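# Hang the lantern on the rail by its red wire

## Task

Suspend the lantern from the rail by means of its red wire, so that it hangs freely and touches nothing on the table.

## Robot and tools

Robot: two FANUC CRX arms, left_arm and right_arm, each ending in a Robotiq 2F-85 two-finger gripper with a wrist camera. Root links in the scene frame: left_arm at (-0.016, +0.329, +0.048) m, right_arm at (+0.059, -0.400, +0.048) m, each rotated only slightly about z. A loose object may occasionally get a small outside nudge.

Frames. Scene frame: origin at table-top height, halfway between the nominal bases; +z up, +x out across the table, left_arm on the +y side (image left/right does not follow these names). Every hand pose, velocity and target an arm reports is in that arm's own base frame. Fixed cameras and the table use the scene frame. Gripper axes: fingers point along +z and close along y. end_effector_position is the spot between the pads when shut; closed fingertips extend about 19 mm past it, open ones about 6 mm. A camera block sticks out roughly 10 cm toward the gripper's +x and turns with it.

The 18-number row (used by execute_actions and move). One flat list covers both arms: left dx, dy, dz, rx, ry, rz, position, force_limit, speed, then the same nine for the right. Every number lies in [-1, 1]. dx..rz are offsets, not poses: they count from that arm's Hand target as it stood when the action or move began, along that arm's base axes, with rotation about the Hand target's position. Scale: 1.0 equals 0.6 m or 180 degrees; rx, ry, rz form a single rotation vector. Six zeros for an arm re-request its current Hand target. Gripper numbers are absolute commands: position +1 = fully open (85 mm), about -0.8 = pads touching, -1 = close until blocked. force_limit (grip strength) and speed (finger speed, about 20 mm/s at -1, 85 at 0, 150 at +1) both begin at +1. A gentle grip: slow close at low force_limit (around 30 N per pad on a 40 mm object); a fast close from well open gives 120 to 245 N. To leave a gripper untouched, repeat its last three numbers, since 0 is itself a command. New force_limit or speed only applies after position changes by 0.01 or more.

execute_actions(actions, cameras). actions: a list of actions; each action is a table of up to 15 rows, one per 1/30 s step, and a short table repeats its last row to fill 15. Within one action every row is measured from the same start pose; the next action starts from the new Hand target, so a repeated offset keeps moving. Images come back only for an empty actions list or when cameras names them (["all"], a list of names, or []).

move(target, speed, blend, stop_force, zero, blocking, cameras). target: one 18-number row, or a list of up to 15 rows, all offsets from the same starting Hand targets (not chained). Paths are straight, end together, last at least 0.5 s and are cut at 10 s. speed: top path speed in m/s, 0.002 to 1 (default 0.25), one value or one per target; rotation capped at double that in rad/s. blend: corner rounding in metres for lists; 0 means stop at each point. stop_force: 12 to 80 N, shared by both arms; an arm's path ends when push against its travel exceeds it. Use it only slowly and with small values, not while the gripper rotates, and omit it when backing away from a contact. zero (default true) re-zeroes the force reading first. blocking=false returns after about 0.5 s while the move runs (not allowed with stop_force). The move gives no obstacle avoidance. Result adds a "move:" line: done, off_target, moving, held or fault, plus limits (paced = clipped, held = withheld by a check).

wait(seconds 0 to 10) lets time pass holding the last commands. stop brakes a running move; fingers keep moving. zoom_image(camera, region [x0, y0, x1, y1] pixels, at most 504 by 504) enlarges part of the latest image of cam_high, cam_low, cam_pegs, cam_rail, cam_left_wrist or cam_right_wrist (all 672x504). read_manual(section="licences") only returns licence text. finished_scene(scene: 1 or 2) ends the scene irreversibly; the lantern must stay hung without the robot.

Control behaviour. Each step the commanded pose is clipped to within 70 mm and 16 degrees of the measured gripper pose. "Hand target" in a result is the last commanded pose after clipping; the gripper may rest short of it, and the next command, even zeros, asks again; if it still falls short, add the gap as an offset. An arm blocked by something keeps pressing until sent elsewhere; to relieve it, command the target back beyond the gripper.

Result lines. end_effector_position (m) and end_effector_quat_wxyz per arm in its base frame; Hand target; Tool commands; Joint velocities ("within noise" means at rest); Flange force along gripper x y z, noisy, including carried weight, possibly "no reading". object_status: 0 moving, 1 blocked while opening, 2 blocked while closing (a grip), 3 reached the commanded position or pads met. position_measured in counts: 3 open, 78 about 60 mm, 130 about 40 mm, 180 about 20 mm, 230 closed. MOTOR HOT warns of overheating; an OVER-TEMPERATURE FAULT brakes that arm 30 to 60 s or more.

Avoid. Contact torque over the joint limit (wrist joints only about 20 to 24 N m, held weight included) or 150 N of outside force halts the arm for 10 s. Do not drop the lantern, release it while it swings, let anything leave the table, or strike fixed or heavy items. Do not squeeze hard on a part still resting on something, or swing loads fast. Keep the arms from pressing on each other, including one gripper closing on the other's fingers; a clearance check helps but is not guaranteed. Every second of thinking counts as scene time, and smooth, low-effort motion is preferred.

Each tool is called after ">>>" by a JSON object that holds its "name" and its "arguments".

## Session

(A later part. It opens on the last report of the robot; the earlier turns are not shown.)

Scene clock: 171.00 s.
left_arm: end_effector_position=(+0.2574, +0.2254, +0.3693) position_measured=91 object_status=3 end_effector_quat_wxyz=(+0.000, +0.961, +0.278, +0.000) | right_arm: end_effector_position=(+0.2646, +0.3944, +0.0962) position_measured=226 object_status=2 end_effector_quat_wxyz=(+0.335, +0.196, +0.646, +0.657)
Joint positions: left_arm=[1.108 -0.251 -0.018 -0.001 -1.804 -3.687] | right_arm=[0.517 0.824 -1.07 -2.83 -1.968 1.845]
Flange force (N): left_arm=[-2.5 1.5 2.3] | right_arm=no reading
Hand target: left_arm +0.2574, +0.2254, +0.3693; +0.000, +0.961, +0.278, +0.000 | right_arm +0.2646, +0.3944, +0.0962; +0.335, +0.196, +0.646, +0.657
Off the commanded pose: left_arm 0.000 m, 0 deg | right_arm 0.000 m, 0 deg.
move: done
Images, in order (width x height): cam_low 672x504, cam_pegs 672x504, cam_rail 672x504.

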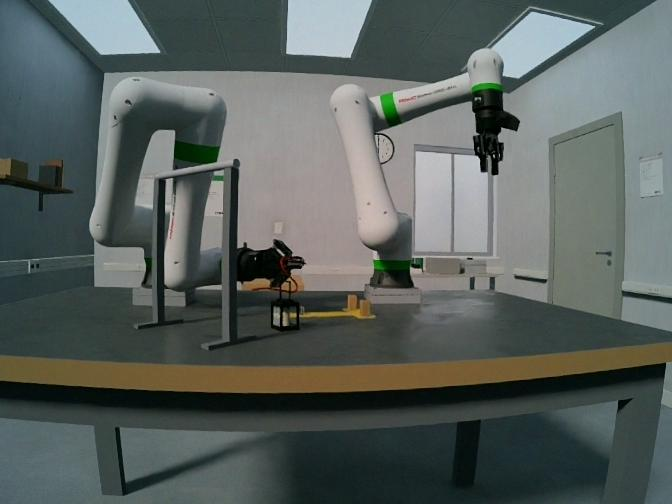

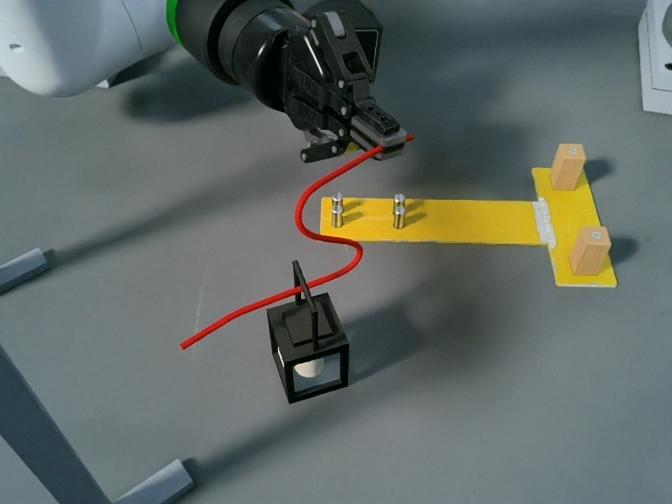

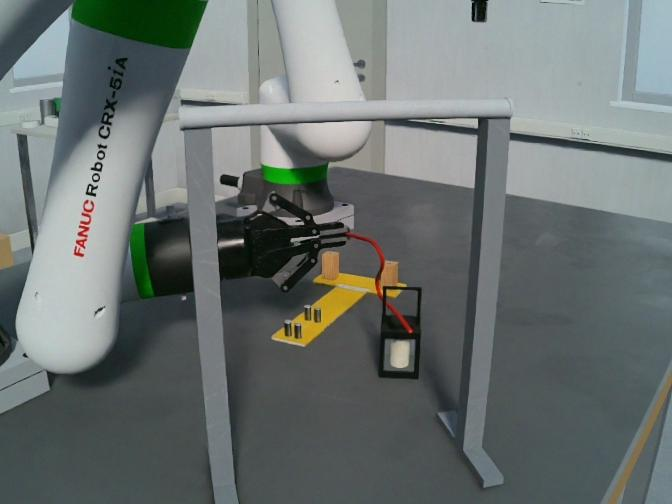

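>>> {"name": "zoom_image", "arguments": {"camera": "cam_rail", "region": [370, 275, 430, 325]}}

>>> {"name": "zoom_image", "arguments": {"camera": "cam_pegs", "region": [260, 240, 360, 330]}}

Scaled by 8.400 from the camera's 672x504 image, which has a finer 960x720 frame.

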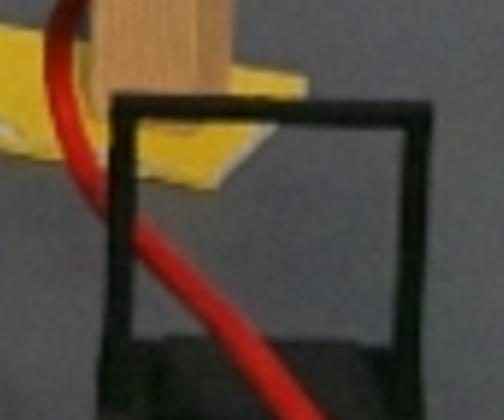

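Scaled by 5.040 from the camera's 672x504 image, which has a finer 960x720 frame.

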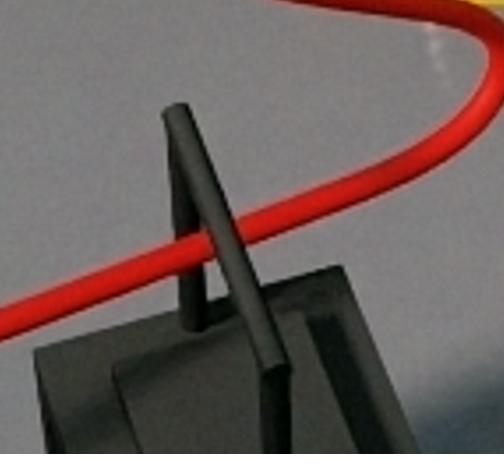

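>>> {"name": "move", "arguments": {"target": [[0,0,0,0,0,0,0.3,0,-1,0.045,-0.03,0,0,0,0,-1,0,-1]], "speed": 0.04}}

>>> {"name": "move", "arguments": {"target": [[0,0,0,0,0,0,0.3,0,-1,0,0,0.1,0,0,0,-1,0,-1]], "speed": 0.04, "cameras": ["cam_low","cam_pegs","cam_rail"]}}

Scene clock: 172.60 s.
left_arm: end_effector_position=(+0.2574, +0.2254, +0.3693) position_measured=91 object_status=3 end_effector_quat_wxyz=(+0.000, +0.961, +0.278, +0.000) | right_arm: end_effector_position=(+0.2916, +0.3764, +0.0962) position_measured=226 object_status=2 end_effector_quat_wxyz=(+0.335, +0.196, +0.646, +0.657)
Joint positions: left_arm=[1.108 -0.251 -0.018 -0.001 -1.804 -3.687] | right_arm=[0.359 0.815 -1.031 -2.669 -1.907 1.872]
Flange force (N): left_arm=[-2.6 1.9 2.7] | right_arm=[10.3 -9.4 -2.4]
Hand target: left_arm +0.2574, +0.2254, +0.3693; +0.000, +0.961, +0.278, +0.000 | right_arm +0.2916, +0.3764, +0.0962; +0.335, +0.196, +0.646, +0.657
Off the commanded pose: left_arm 0.000 m, 0 deg | right_arm 0.000 m, 0 deg.
move: done

Scene clock: 174.50 s.
left_arm: end_effector_position=(+0.2574, +0.2254, +0.3693) position_measured=91 object_status=3 end_effector_quat_wxyz=(+0.000, +0.961, +0.278, +0.000) | right_arm: end_effector_position=(+0.2916, +0.3764, +0.1562) position_measured=226 object_status=2 end_effector_quat_wxyz=(+0.335, +0.196, +0.646, +0.657)
Joint positions: left_arm=[1.108 -0.251 -0.018 -0.001 -1.804 -3.687] | right_arm=[0.35 0.415 -1.121 -2.688 -1.628 1.732]
Flange force (N): left_arm=[-2.8 1.8 2.5] | right_arm=no reading
Hand target: left_arm +0.2574, +0.2254, +0.3693; +0.000, +0.961, +0.278, +0.000 | right_arm +0.2916, +0.3764, +0.1562; +0.335, +0.196, +0.646, +0.657
Off the commanded pose: left_arm 0.000 m, 0 deg | right_arm 0.000 m, 0 deg.
move: done
Images, in order (width x height): cam_low 672x504, cam_pegs 672x504, cam_rail 672x504.

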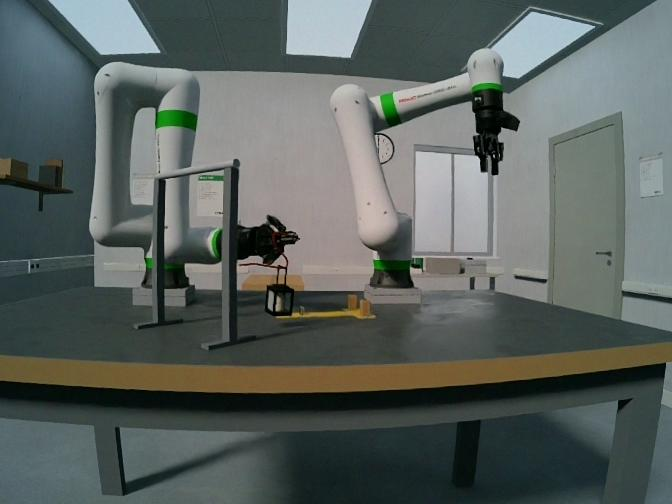

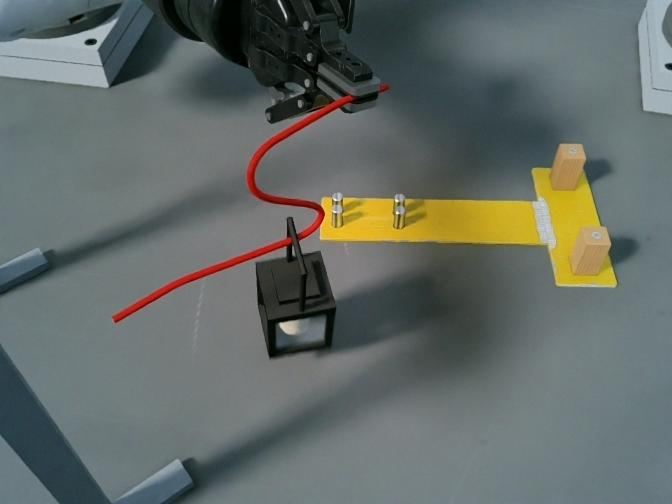

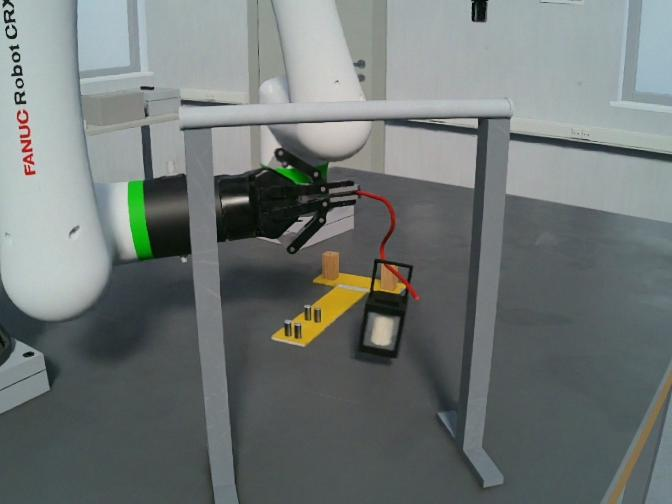

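>>> {"name": "move", "arguments": {"target": [[0,0,0,0,0,0,0.3,0,-1,0.02,0.13,0.12,-0.06,-0.036,-0.005,-1,0,-1],[0,0,0,0,0,0,0.3,0,-1,0.036,0.16,0.33,-0.2385,-0.1465,-0.022,-1,0,-1]], "speed": 0.08, "blend": 0.03, "cameras": ["cam_low","cam_rail"]}}

>>> {"name": "move", "arguments": {"target": [[0,0,0,0,0,0,0.3,0,-1,0,0,0.26,0,0,0,-1,0,-1],[0,0,0,0,0,0,0.3,0,-1,0.15,-0.4,0.27,0,0,0.02,-1,0,-1]], "speed": 0.12, "blend": 0.03, "cameras": ["cam_high","cam_low","cam_rail"]}}

Scene clock: 180.73 s.
left_arm: end_effector_position=(+0.2574, +0.2254, +0.3693) position_measured=91 object_status=3 end_effector_quat_wxyz=(+0.000, +0.961, +0.278, +0.000) | right_arm: end_effector_position=(+0.3134, +0.4722, +0.3541) position_measured=226 object_status=2 end_effector_quat_wxyz=(+0.539, -0.071, +0.741, +0.395)
Joint positions: left_arm=[1.108 -0.251 -0.018 -0.001 -1.804 -3.687] | right_arm=[0.794 -0.359 -0.846 -3.318 -0.384 2.761]
Flange force (N): left_arm=[-2.8 1.6 2.5] | right_arm=no reading
Hand target: left_arm +0.2574, +0.2254, +0.3693; +0.000, +0.961, +0.278, +0.000 | right_arm +0.3132, +0.4724, +0.3542; +0.540, -0.069, +0.741, +0.393
Off the commanded pose: left_arm 0.000 m, 0 deg | right_arm 0.000 m, 0 deg.
joint sent to its limit (right arm) — joint 4 (forearm roll), lower limit. The joint targets still meet the commanded pose.
move: done
Images, in order (width x height): cam_low 672x504, cam_rail 672x504.

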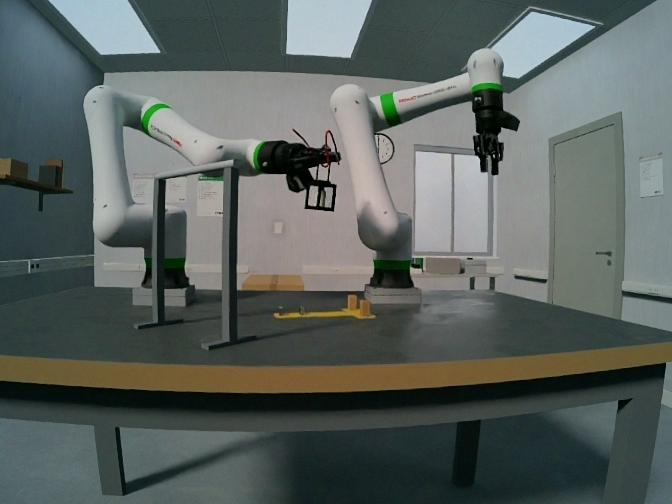

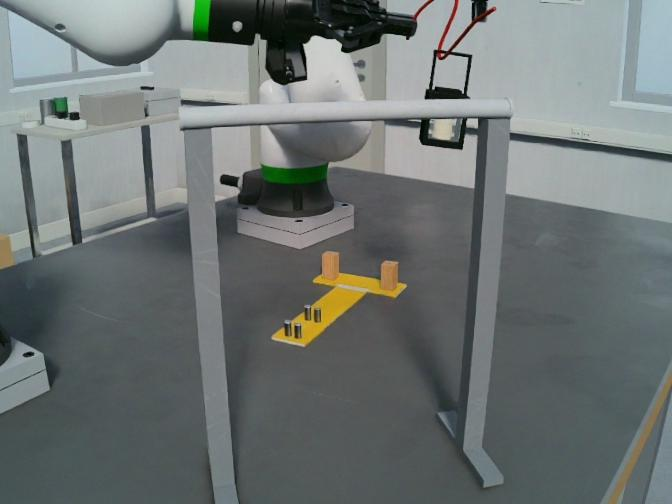

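Scene clock: 184.73 s.
left_arm: end_effector_position=(+0.2574, +0.2254, +0.3693) position_measured=91 object_status=3 end_effector_quat_wxyz=(+0.000, +0.961, +0.278, +0.000) | right_arm: end_effector_position=(+0.4029, +0.2334, +0.5162) position_measured=226 object_status=2 end_effector_quat_wxyz=(+0.601, +0.076, +0.762, +0.229)
Joint positions: left_arm=[1.108 -0.251 -0.018 -0.001 -1.804 -3.687] | right_arm=[0.206 -0.772 -0.612 -3.318 0.338 2.855]
Flange force (N): left_arm=[-2.6 1.8 2.3] | right_arm=no reading
Hand target: left_arm +0.2574, +0.2254, +0.3693; +0.000, +0.961, +0.278, +0.000 | right_arm +0.4032, +0.2324, +0.5162; +0.566, -0.015, +0.755, +0.329
Off the commanded pose: left_arm 0.000 m, 0 deg | right_arm 0.001 m, 30 deg; orientation clipped.
joint sent to its limit (right arm) — joint 4 (forearm roll), lower limit. The joint targets are off in orientation, not in position.
move: off_target (right_arm); limits=paced
Images, in order (width x height): cam_high 672x504, cam_low 672x504, cam_rail 672x504.

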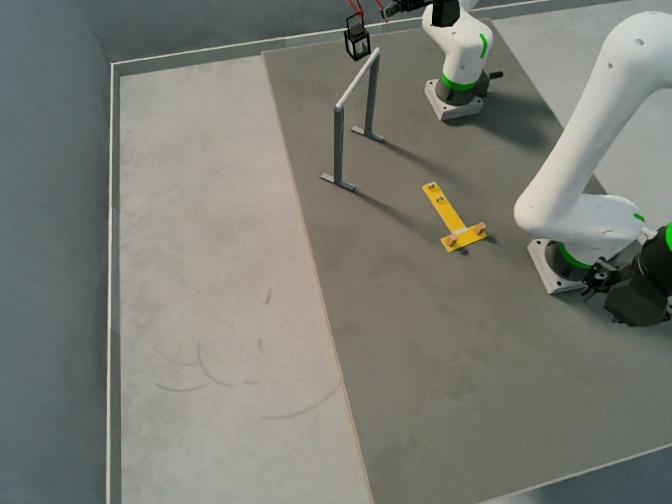

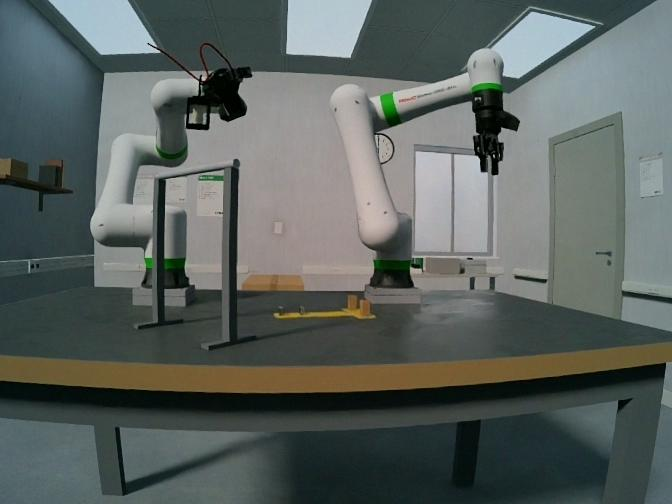

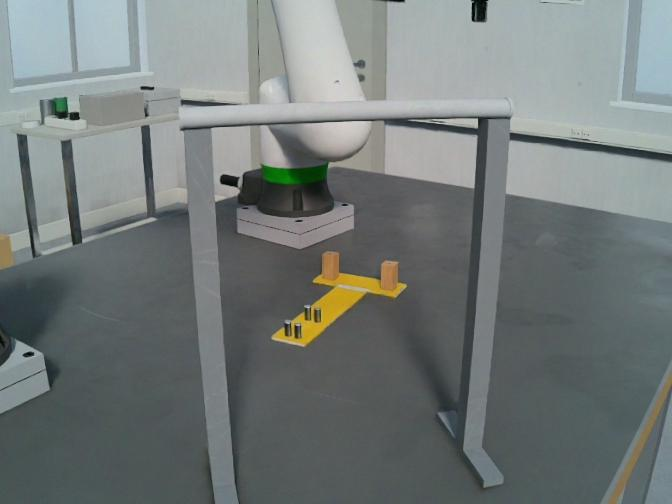

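>>> {"name": "move", "arguments": {"target": [0,0,0,0,0,0,0.3,0,-1,0.094,-0.064,-0.02,-0.0221,0.0044,-0.112,-1,0,-1], "speed": 0.08}}

>>> {"name": "move", "arguments": {"target": [0,0,0,0,0,0,0.3,0,-1,0,0,-0.16,0,0,0,-1,0,-1], "speed": 0.08, "cameras": ["cam_high","cam_low","cam_rail"]}}

>>> {"name": "zoom_image", "arguments": {"camera": "cam_high", "region": [310, 20, 430, 130]}}

Scene clock: 186.67 s.
left_arm: end_effector_position=(+0.2574, +0.2254, +0.3693) position_measured=91 object_status=3 end_effector_quat_wxyz=(+0.000, +0.961, +0.278, +0.000) | right_arm: end_effector_position=(+0.4595, +0.1947, +0.5042) position_measured=226 object_status=2 end_effector_quat_wxyz=(+0.611, +0.109, +0.761, +0.189)
Joint positions: left_arm=[1.108 -0.251 -0.018 -0.001 -1.804 -3.687] | right_arm=[0.112 -0.673 -0.597 -3.318 0.262 2.878]
Flange force (N): left_arm=[-2.4 1.7 2.3] | right_arm=no reading
Hand target: left_arm +0.2574, +0.2254, +0.3693; +0.000, +0.961, +0.278, +0.000 | right_arm +0.4596, +0.1940, +0.5042; +0.609, +0.100, +0.761, +0.199
Off the commanded pose: left_arm 0.000 m, 0 deg | right_arm 0.001 m, 1 deg.
joint sent to its limit (right arm) — joint 4 (forearm roll), lower limit. The joint targets still meet the commanded pose.
move: done

Scene clock: 188.23 s.
left_arm: end_effector_position=(+0.2574, +0.2254, +0.3693) position_measured=91 object_status=3 end_effector_quat_wxyz=(+0.000, +0.961, +0.278, +0.000) | right_arm: end_effector_position=(+0.4594, +0.1948, +0.4083) position_measured=226 object_status=2 end_effector_quat_wxyz=(+0.612, +0.113, +0.761, +0.184)
Joint positions: left_arm=[1.108 -0.251 -0.018 -0.001 -1.804 -3.687] | right_arm=[0.138 -0.668 -0.817 -3.318 0.035 2.88]
Flange force (N): left_arm=[-2.8 1.7 2.5] | right_arm=no reading
Hand target: left_arm +0.2574, +0.2254, +0.3693; +0.000, +0.961, +0.278, +0.000 | right_arm +0.4596, +0.1940, +0.4082; +0.609, +0.100, +0.761, +0.199
Off the commanded pose: left_arm 0.000 m, 0 deg | right_arm 0.001 m, 2 deg.
joint sent to its limit (right arm) — joint 4 (forearm roll), lower limit. The joint targets still meet the commanded pose.
move: done
Images, in order (width x height): cam_high 672x504, cam_low 672x504, cam_rail 672x504.

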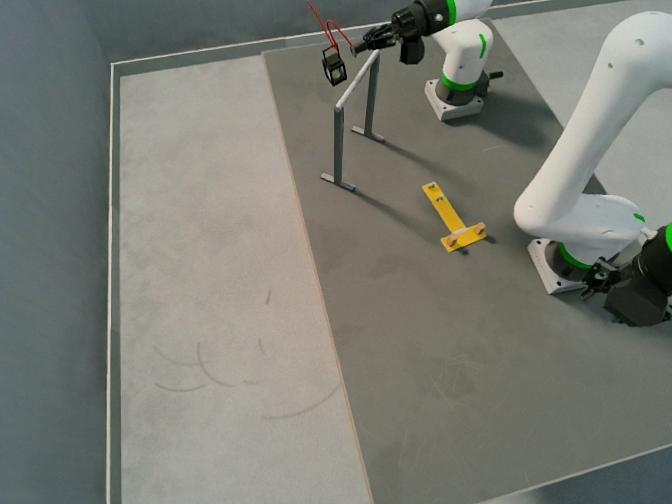

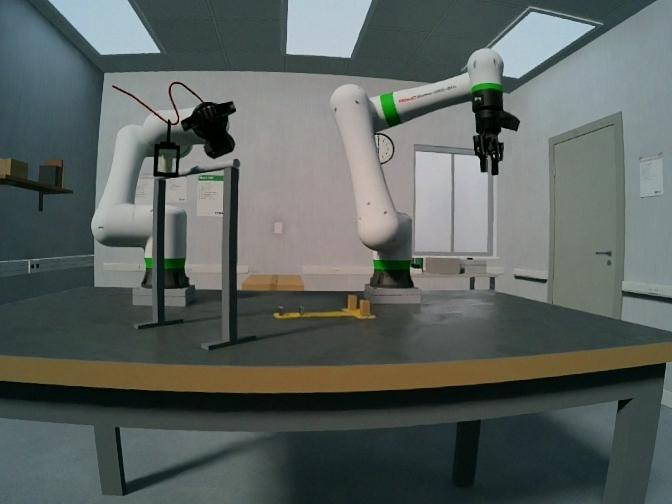

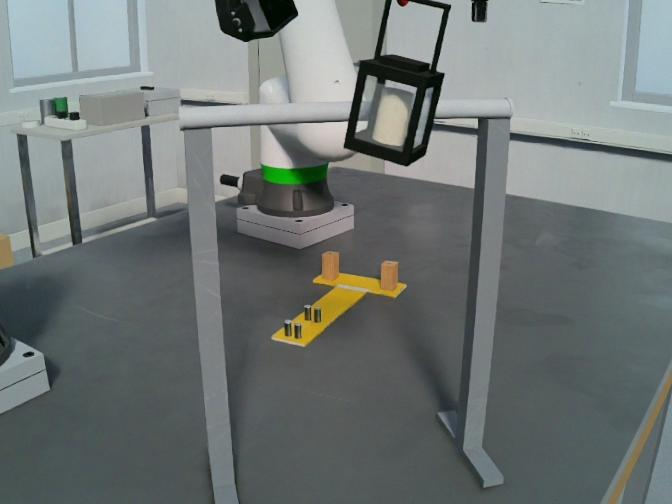

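Scaled by 4.200 from the camera's 672x504 image, which has a finer 960x720 frame.

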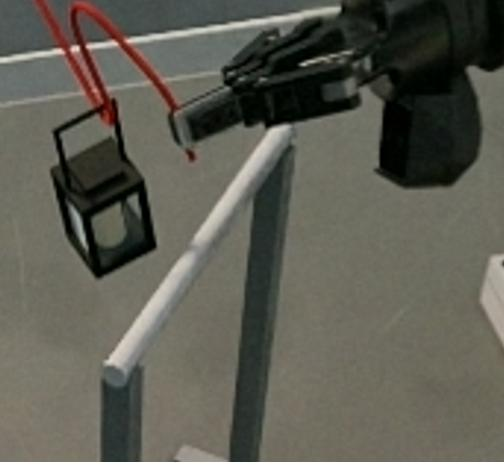

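>>> {"name": "move", "arguments": {"target": [0,0,0,0,0,0,0.3,0,-1,0,0,-0.12,0,0,0,-1,0,-1], "speed": 0.05, "cameras": ["cam_high","cam_low","cam_rail"]}}

>>> {"name": "zoom_image", "arguments": {"camera": "cam_high", "region": [310, 20, 430, 130]}}

>>> {"name": "zoom_image", "arguments": {"camera": "cam_low", "region": [90, 70, 270, 230]}}

Scene clock: 190.53 s.
left_arm: end_effector_position=(+0.2574, +0.2254, +0.3693) position_measured=91 object_status=3 end_effector_quat_wxyz=(+0.000, +0.961, +0.278, +0.000) | right_arm: end_effector_position=(+0.4596, +0.1945, +0.3361) position_measured=226 object_status=2 end_effector_quat_wxyz=(+0.615, +0.114, +0.759, +0.183)
Joint positions: left_arm=[1.108 -0.251 -0.018 -0.001 -1.804 -3.687] | right_arm=[0.133 -0.615 -0.899 -3.078 -0.105 2.642]
Flange force (N): left_arm=[-2.7 1.4 2.5] | right_arm=no reading
Hand target: left_arm +0.2574, +0.2254, +0.3693; +0.000, +0.961, +0.278, +0.000 | right_arm +0.4596, +0.1940, +0.3362; +0.609, +0.100, +0.761, +0.199
Off the commanded pose: left_arm 0.000 m, 0 deg | right_arm 0.000 m, 3 deg.
move: off_target (right_arm)
Images, in order (width x height): cam_high 672x504, cam_low 672x504, cam_rail 672x504.

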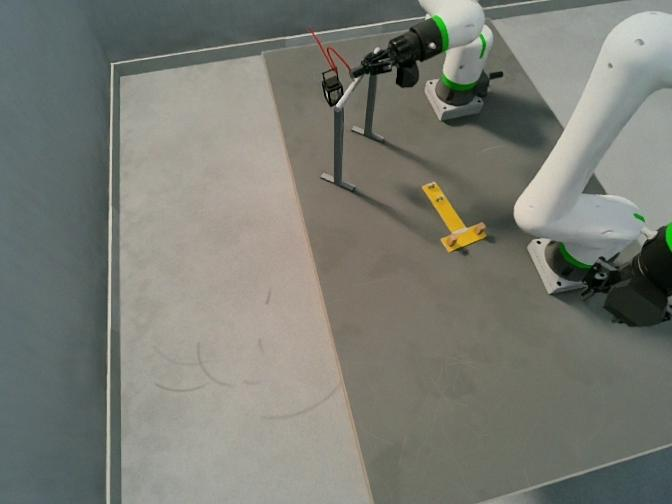

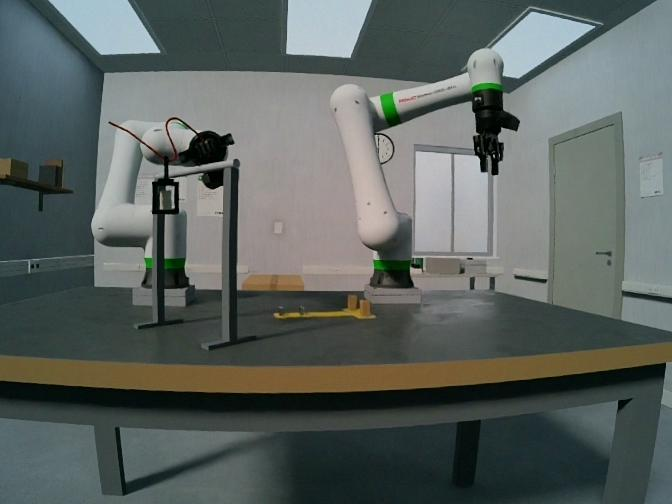

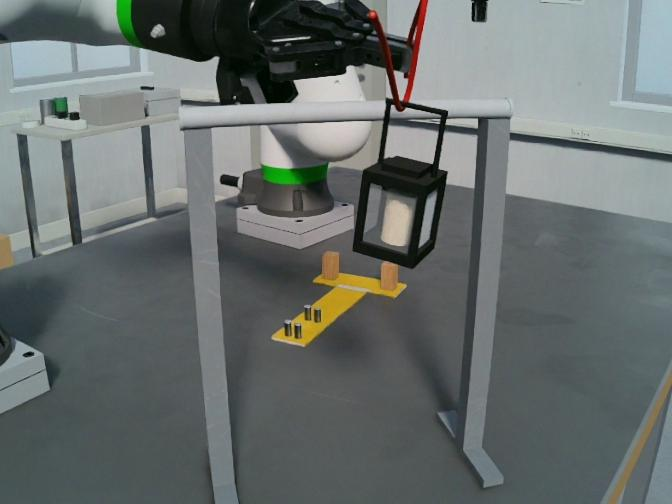

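Scaled by 4.200 from the camera's 672x504 image, which has a finer 960x720 frame.

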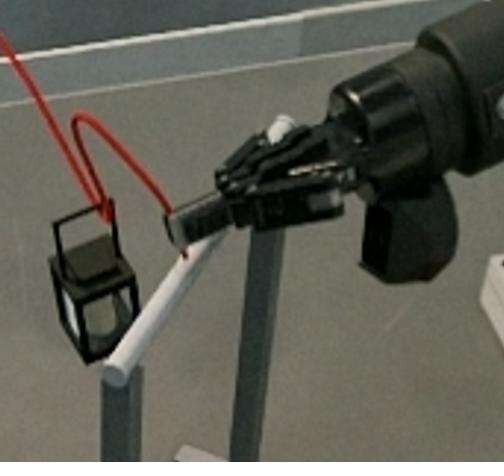

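Scaled by 2.800 from the camera's 672x504 image, which has a finer 960x720 frame.

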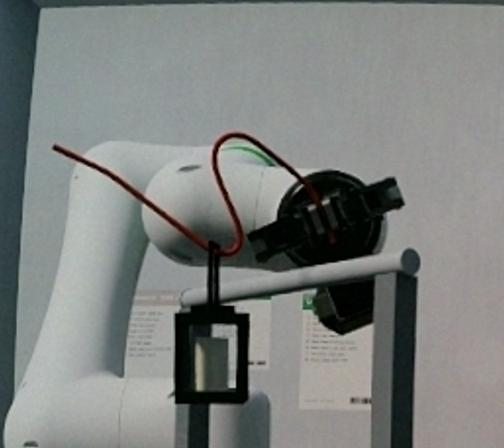

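>>> {"name": "move", "arguments": {"target": [0,0,0,0,0,0,0.3,0,-1,-0.031,0.025,-0.008,0,0,0,-1,0,-1], "speed": 0.04, "cameras": ["cam_high","cam_low","cam_rail"]}}

>>> {"name": "zoom_image", "arguments": {"camera": "cam_high", "region": [310, 20, 430, 130]}}

>>> {"name": "zoom_image", "arguments": {"camera": "cam_low", "region": [90, 70, 270, 230]}}

Scene clock: 192.10 s.
left_arm: end_effector_position=(+0.2574, +0.2254, +0.3693) position_measured=91 object_status=3 end_effector_quat_wxyz=(+0.000, +0.961, +0.278, +0.000) | right_arm: end_effector_position=(+0.4410, +0.2092, +0.3313) position_measured=226 object_status=2 end_effector_quat_wxyz=(+0.610, +0.101, +0.761, +0.198)
Joint positions: left_arm=[1.108 -0.251 -0.018 -0.001 -1.804 -3.687] | right_arm=[0.171 -0.655 -0.89 -2.959 -0.057 2.515]
Flange force (N): left_arm=[-2.5 2.0 2.4] | right_arm=no reading
Hand target: left_arm +0.2574, +0.2254, +0.3693; +0.000, +0.961, +0.278, +0.000 | right_arm +0.4410, +0.2090, +0.3314; +0.609, +0.100, +0.761, +0.199
Off the commanded pose: left_arm 0.000 m, 0 deg | right_arm 0.000 m, 0 deg.
move: done
Images, in order (width x height): cam_high 672x504, cam_low 672x504, cam_rail 672x504.

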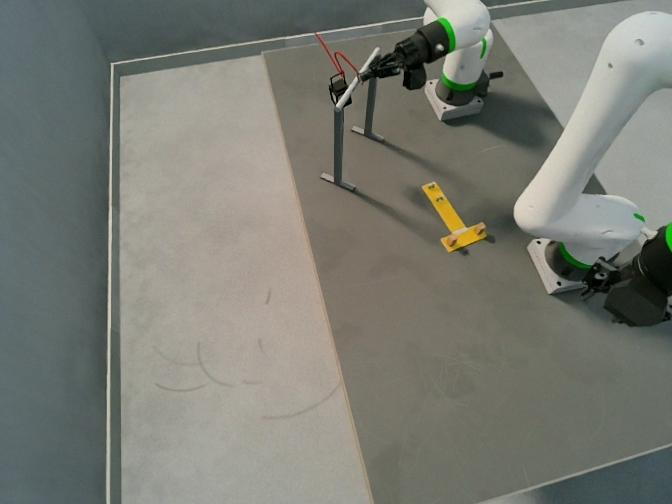

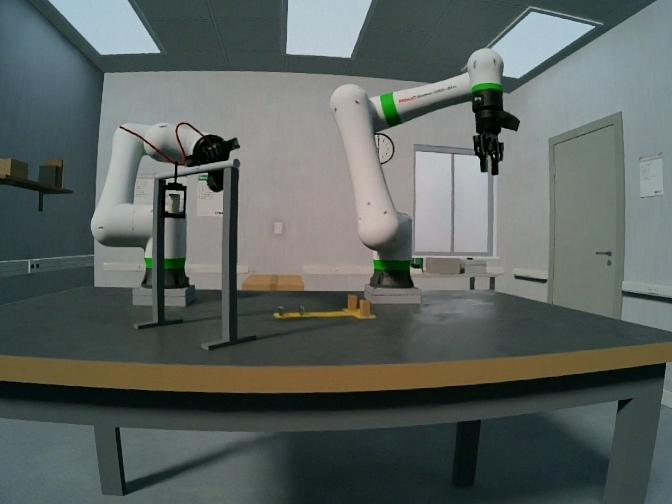

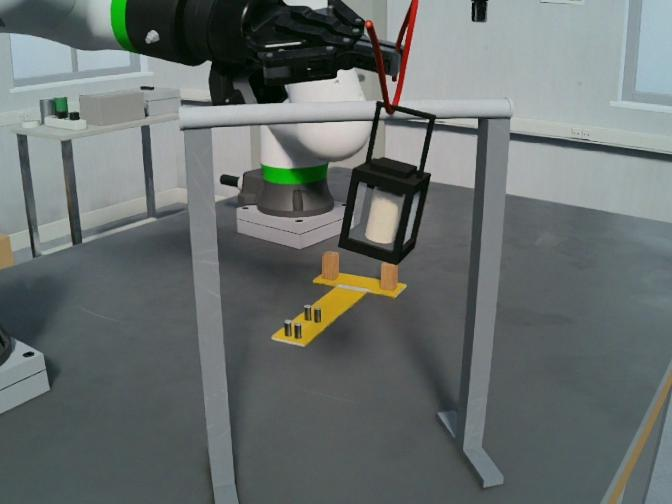

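Scaled by 4.200 from the camera's 672x504 image, which has a finer 960x720 frame.

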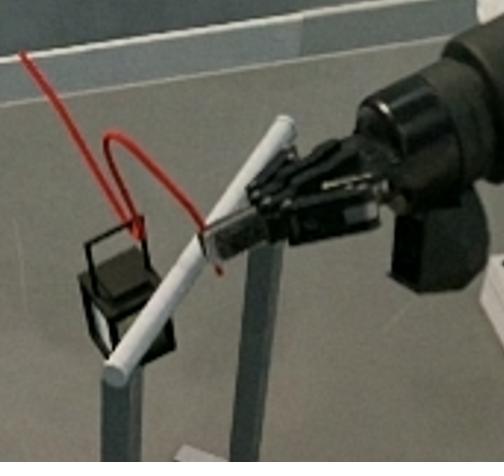

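Scaled by 2.800 from the camera's 672x504 image, which has a finer 960x720 frame.

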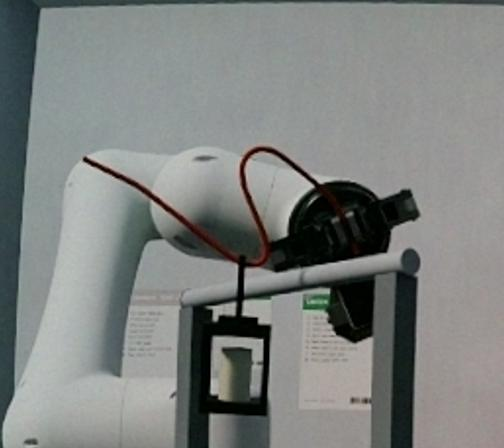

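>>> {"name": "move", "arguments": {"target": [[0,0,0,0,0,0,0.3,0,-1,0,0,-0.065,0,0,0,-1,0,-1],[0,0,0,0,0,0,0.3,0,-1,-0.008,0.006,-0.12,0,0,0,-1,0,-1]], "speed": 0.04, "cameras": ["cam_high","cam_low","cam_rail"]}}

>>> {"name": "zoom_image", "arguments": {"camera": "cam_high", "region": [310, 20, 430, 130]}}

>>> {"name": "zoom_image", "arguments": {"camera": "cam_rail", "region": [300, 20, 460, 150]}}

>>> {"name": "zoom_image", "arguments": {"camera": "cam_low", "region": [90, 100, 270, 260]}}

Scene clock: 195.97 s.
left_arm: end_effector_position=(+0.2574, +0.2254, +0.3693) position_measured=91 object_status=3 end_effector_quat_wxyz=(+0.000, +0.961, +0.278, +0.000) | right_arm: end_effector_position=(+0.4362, +0.2126, +0.2594) position_measured=226 object_status=2 end_effector_quat_wxyz=(+0.609, +0.100, +0.761, +0.199)
Joint positions: left_arm=[1.108 -0.251 -0.018 -0.001 -1.804 -3.687] | right_arm=[0.178 -0.532 -1.072 -3.125 -0.361 2.68]
Flange force (N): left_arm=[-1.8 1.7 2.4] | right_arm=no reading
Hand target: left_arm +0.2574, +0.2254, +0.3693; +0.000, +0.961, +0.278, +0.000 | right_arm +0.4362, +0.2126, +0.2594; +0.609, +0.100, +0.761, +0.199
Off the commanded pose: left_arm 0.000 m, 0 deg | right_arm 0.000 m, 0 deg.
move: done
Images, in order (width x height): cam_high 672x504, cam_low 672x504, cam_rail 672x504.

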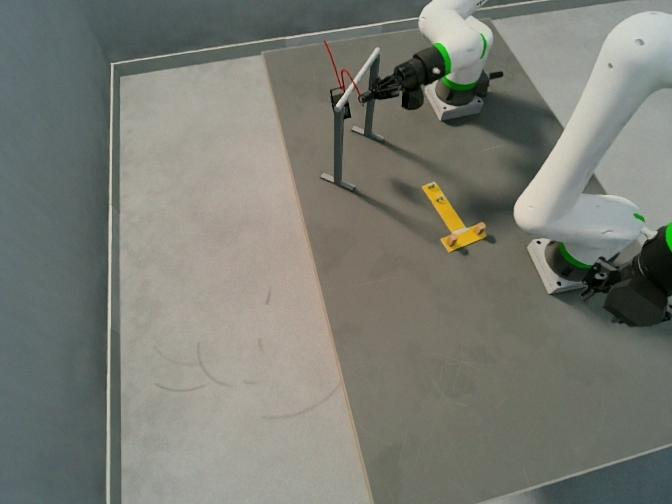

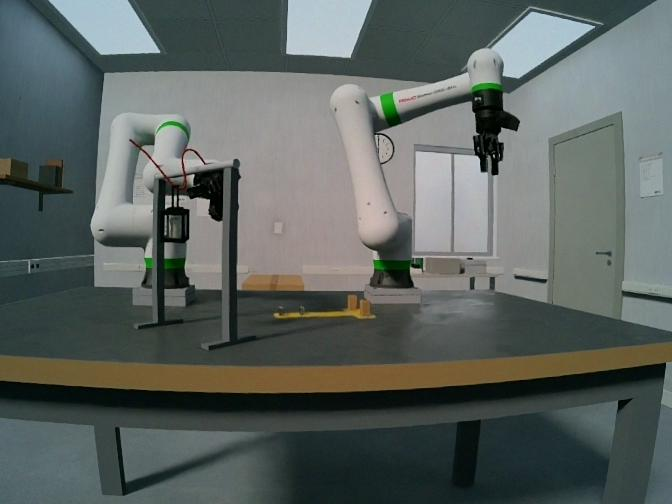

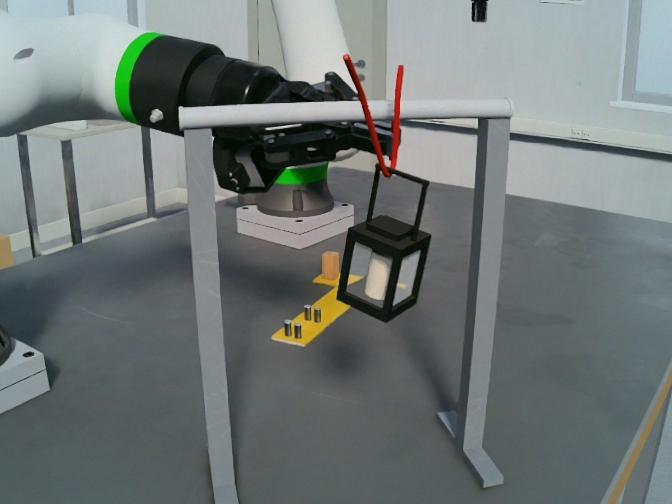

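Scaled by 4.200 from the camera's 672x504 image, which has a finer 960x720 frame.

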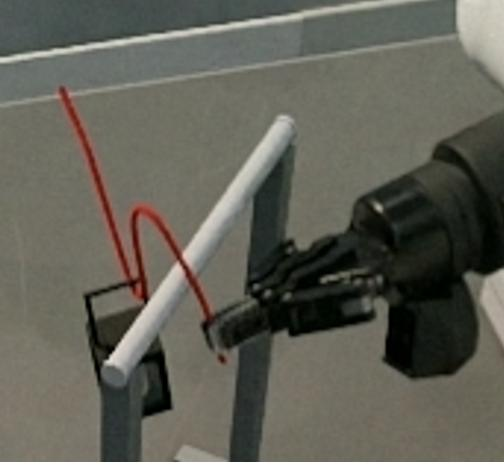

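Scaled by 3.150 from the camera's 672x504 image, which has a finer 960x720 frame.

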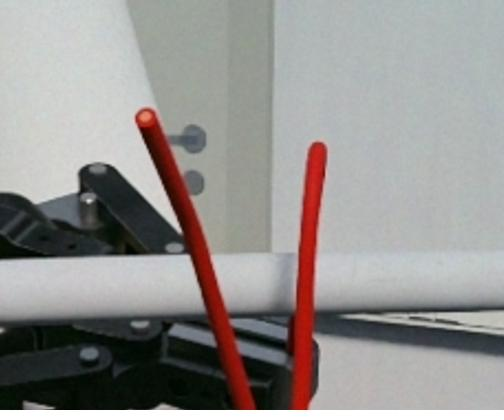

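Scaled by 2.800 from the camera's 672x504 image, which has a finer 960x720 frame.

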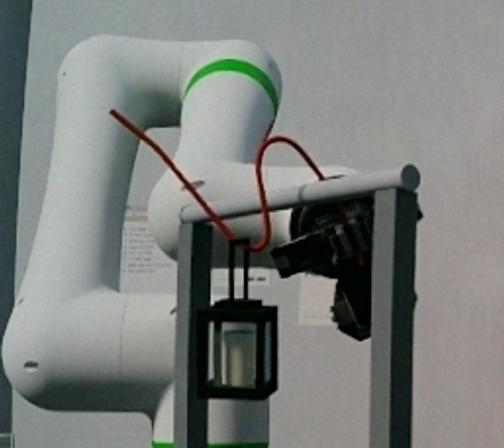

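>>> {"name": "move", "arguments": {"target": [0,0,0,0,0,0,0.3,0,-1,0.006,-0.005,-0.043,0,0,0,-1,0,-1], "speed": 0.03, "cameras": ["cam_high","cam_low","cam_rail"]}}

>>> {"name": "zoom_image", "arguments": {"camera": "cam_rail", "region": [300, 20, 460, 150]}}

>>> {"name": "zoom_image", "arguments": {"camera": "cam_low", "region": [120, 130, 260, 260]}}

Scene clock: 197.43 s.
left_arm: end_effector_position=(+0.2574, +0.2254, +0.3693) position_measured=91 object_status=3 end_effector_quat_wxyz=(+0.000, +0.961, +0.278, +0.000) | right_arm: end_effector_position=(+0.4398, +0.2096, +0.2336) position_measured=226 object_status=2 end_effector_quat_wxyz=(+0.609, +0.100, +0.761, +0.199)
Joint positions: left_arm=[1.108 -0.251 -0.018 -0.001 -1.804 -3.687] | right_arm=[0.158 -0.452 -1.097 -3.083 -0.466 2.647]
Flange force (N): left_arm=[-2.6 1.9 2.4] | right_arm=no reading
Hand target: left_arm +0.2574, +0.2254, +0.3693; +0.000, +0.961, +0.278, +0.000 | right_arm +0.4398, +0.2096, +0.2336; +0.609, +0.100, +0.761, +0.199
Off the commanded pose: left_arm 0.000 m, 0 deg | right_arm 0.000 m, 0 deg.
move: done
Images, in order (width x height): cam_high 672x504, cam_low 672x504, cam_rail 672x504.

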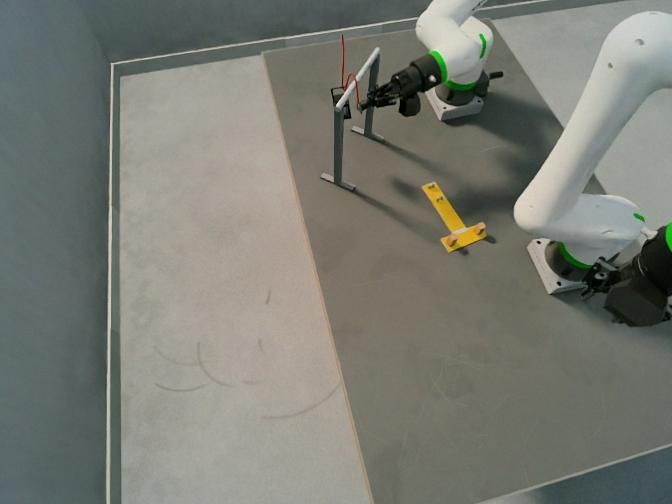

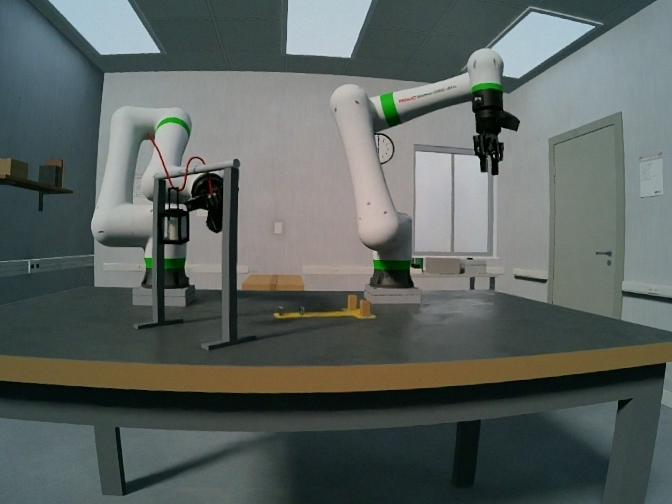

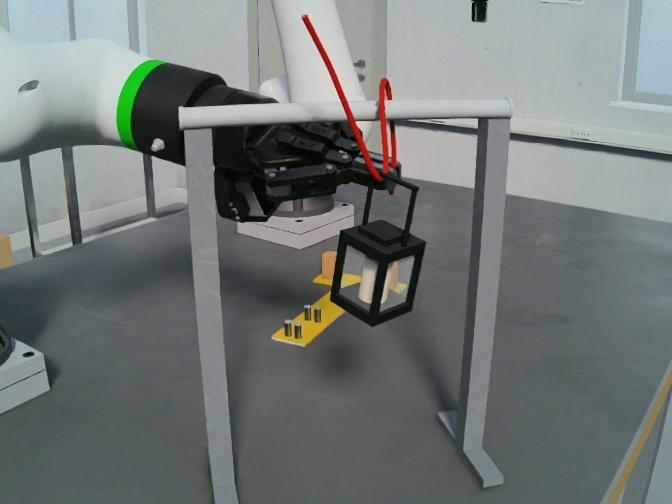

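Scaled by 3.150 from the camera's 672x504 image, which has a finer 960x720 frame.

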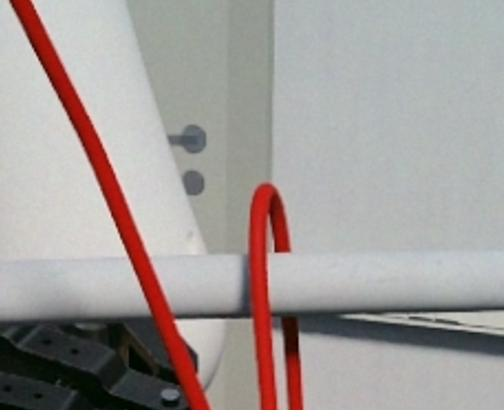

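Scaled by 3.600 from the camera's 672x504 image, which has a finer 960x720 frame.

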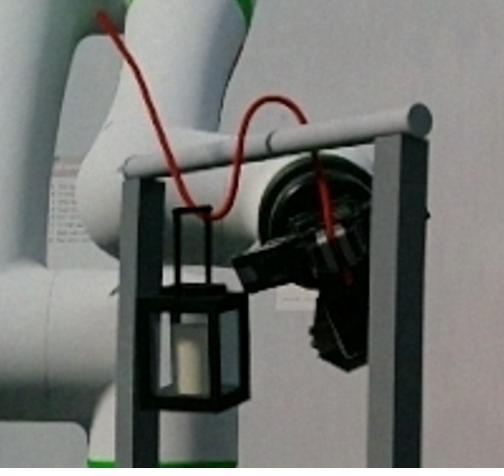

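>>> {"name": "move", "arguments": {"target": [0,0,0,0,0,0,0.3,0,-1,0.0,0.0,-0.024,0,0,0,-1,0,-1], "speed": 0.02, "cameras": ["cam_rail","cam_low"]}}

>>> {"name": "zoom_image", "arguments": {"camera": "cam_rail", "region": [300, 60, 460, 190]}}

>>> {"name": "zoom_image", "arguments": {"camera": "cam_low", "region": [120, 130, 260, 260]}}

Scene clock: 198.67 s.
left_arm: end_effector_position=(+0.2574, +0.2254, +0.3693) position_measured=91 object_status=3 end_effector_quat_wxyz=(+0.000, +0.961, +0.278, +0.000) | right_arm: end_effector_position=(+0.4398, +0.2096, +0.2192) position_measured=226 object_status=2 end_effector_quat_wxyz=(+0.609, +0.100, +0.761, +0.199)
Joint positions: left_arm=[1.108 -0.251 -0.018 -0.001 -1.804 -3.687] | right_arm=[0.157 -0.4 -1.117 -3.09 -0.538 2.655]
Flange force (N): left_arm=[-2.7 1.9 2.4] | right_arm=no reading
Hand target: left_arm +0.2574, +0.2254, +0.3693; +0.000, +0.961, +0.278, +0.000 | right_arm +0.4398, +0.2096, +0.2192; +0.609, +0.100, +0.761, +0.199
Off the commanded pose: left_arm 0.000 m, 0 deg | right_arm 0.000 m, 0 deg.
move: done
Images, in order (width x height): cam_low 672x504, cam_rail 672x504.

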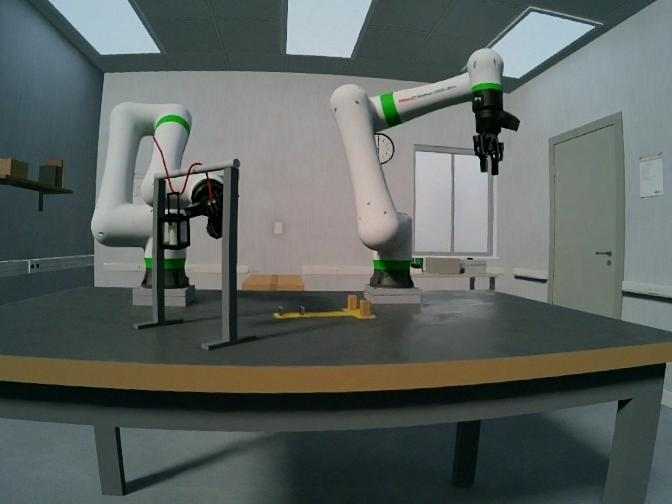

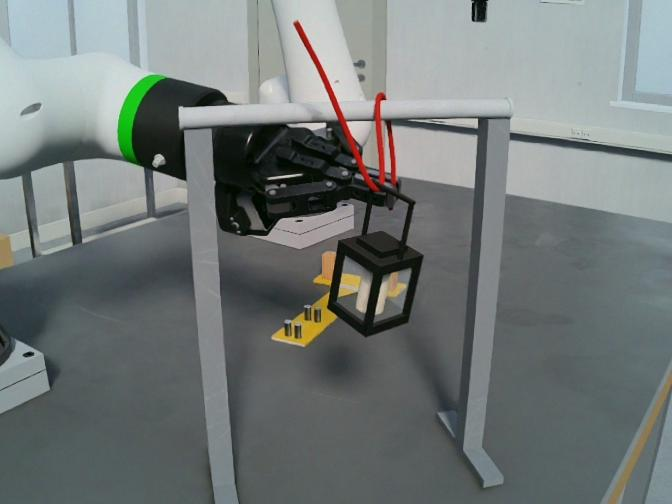

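Scaled by 3.150 from the camera's 672x504 image, which has a finer 960x720 frame.

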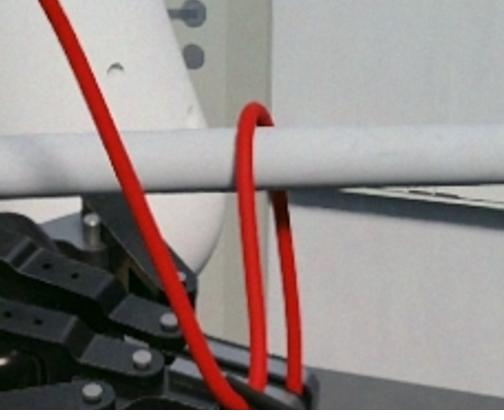

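Scaled by 3.600 from the camera's 672x504 image, which has a finer 960x720 frame.

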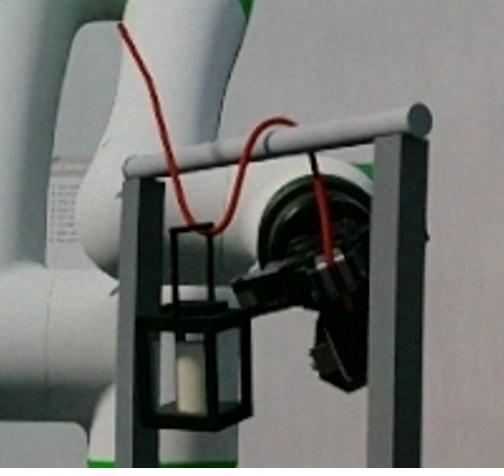

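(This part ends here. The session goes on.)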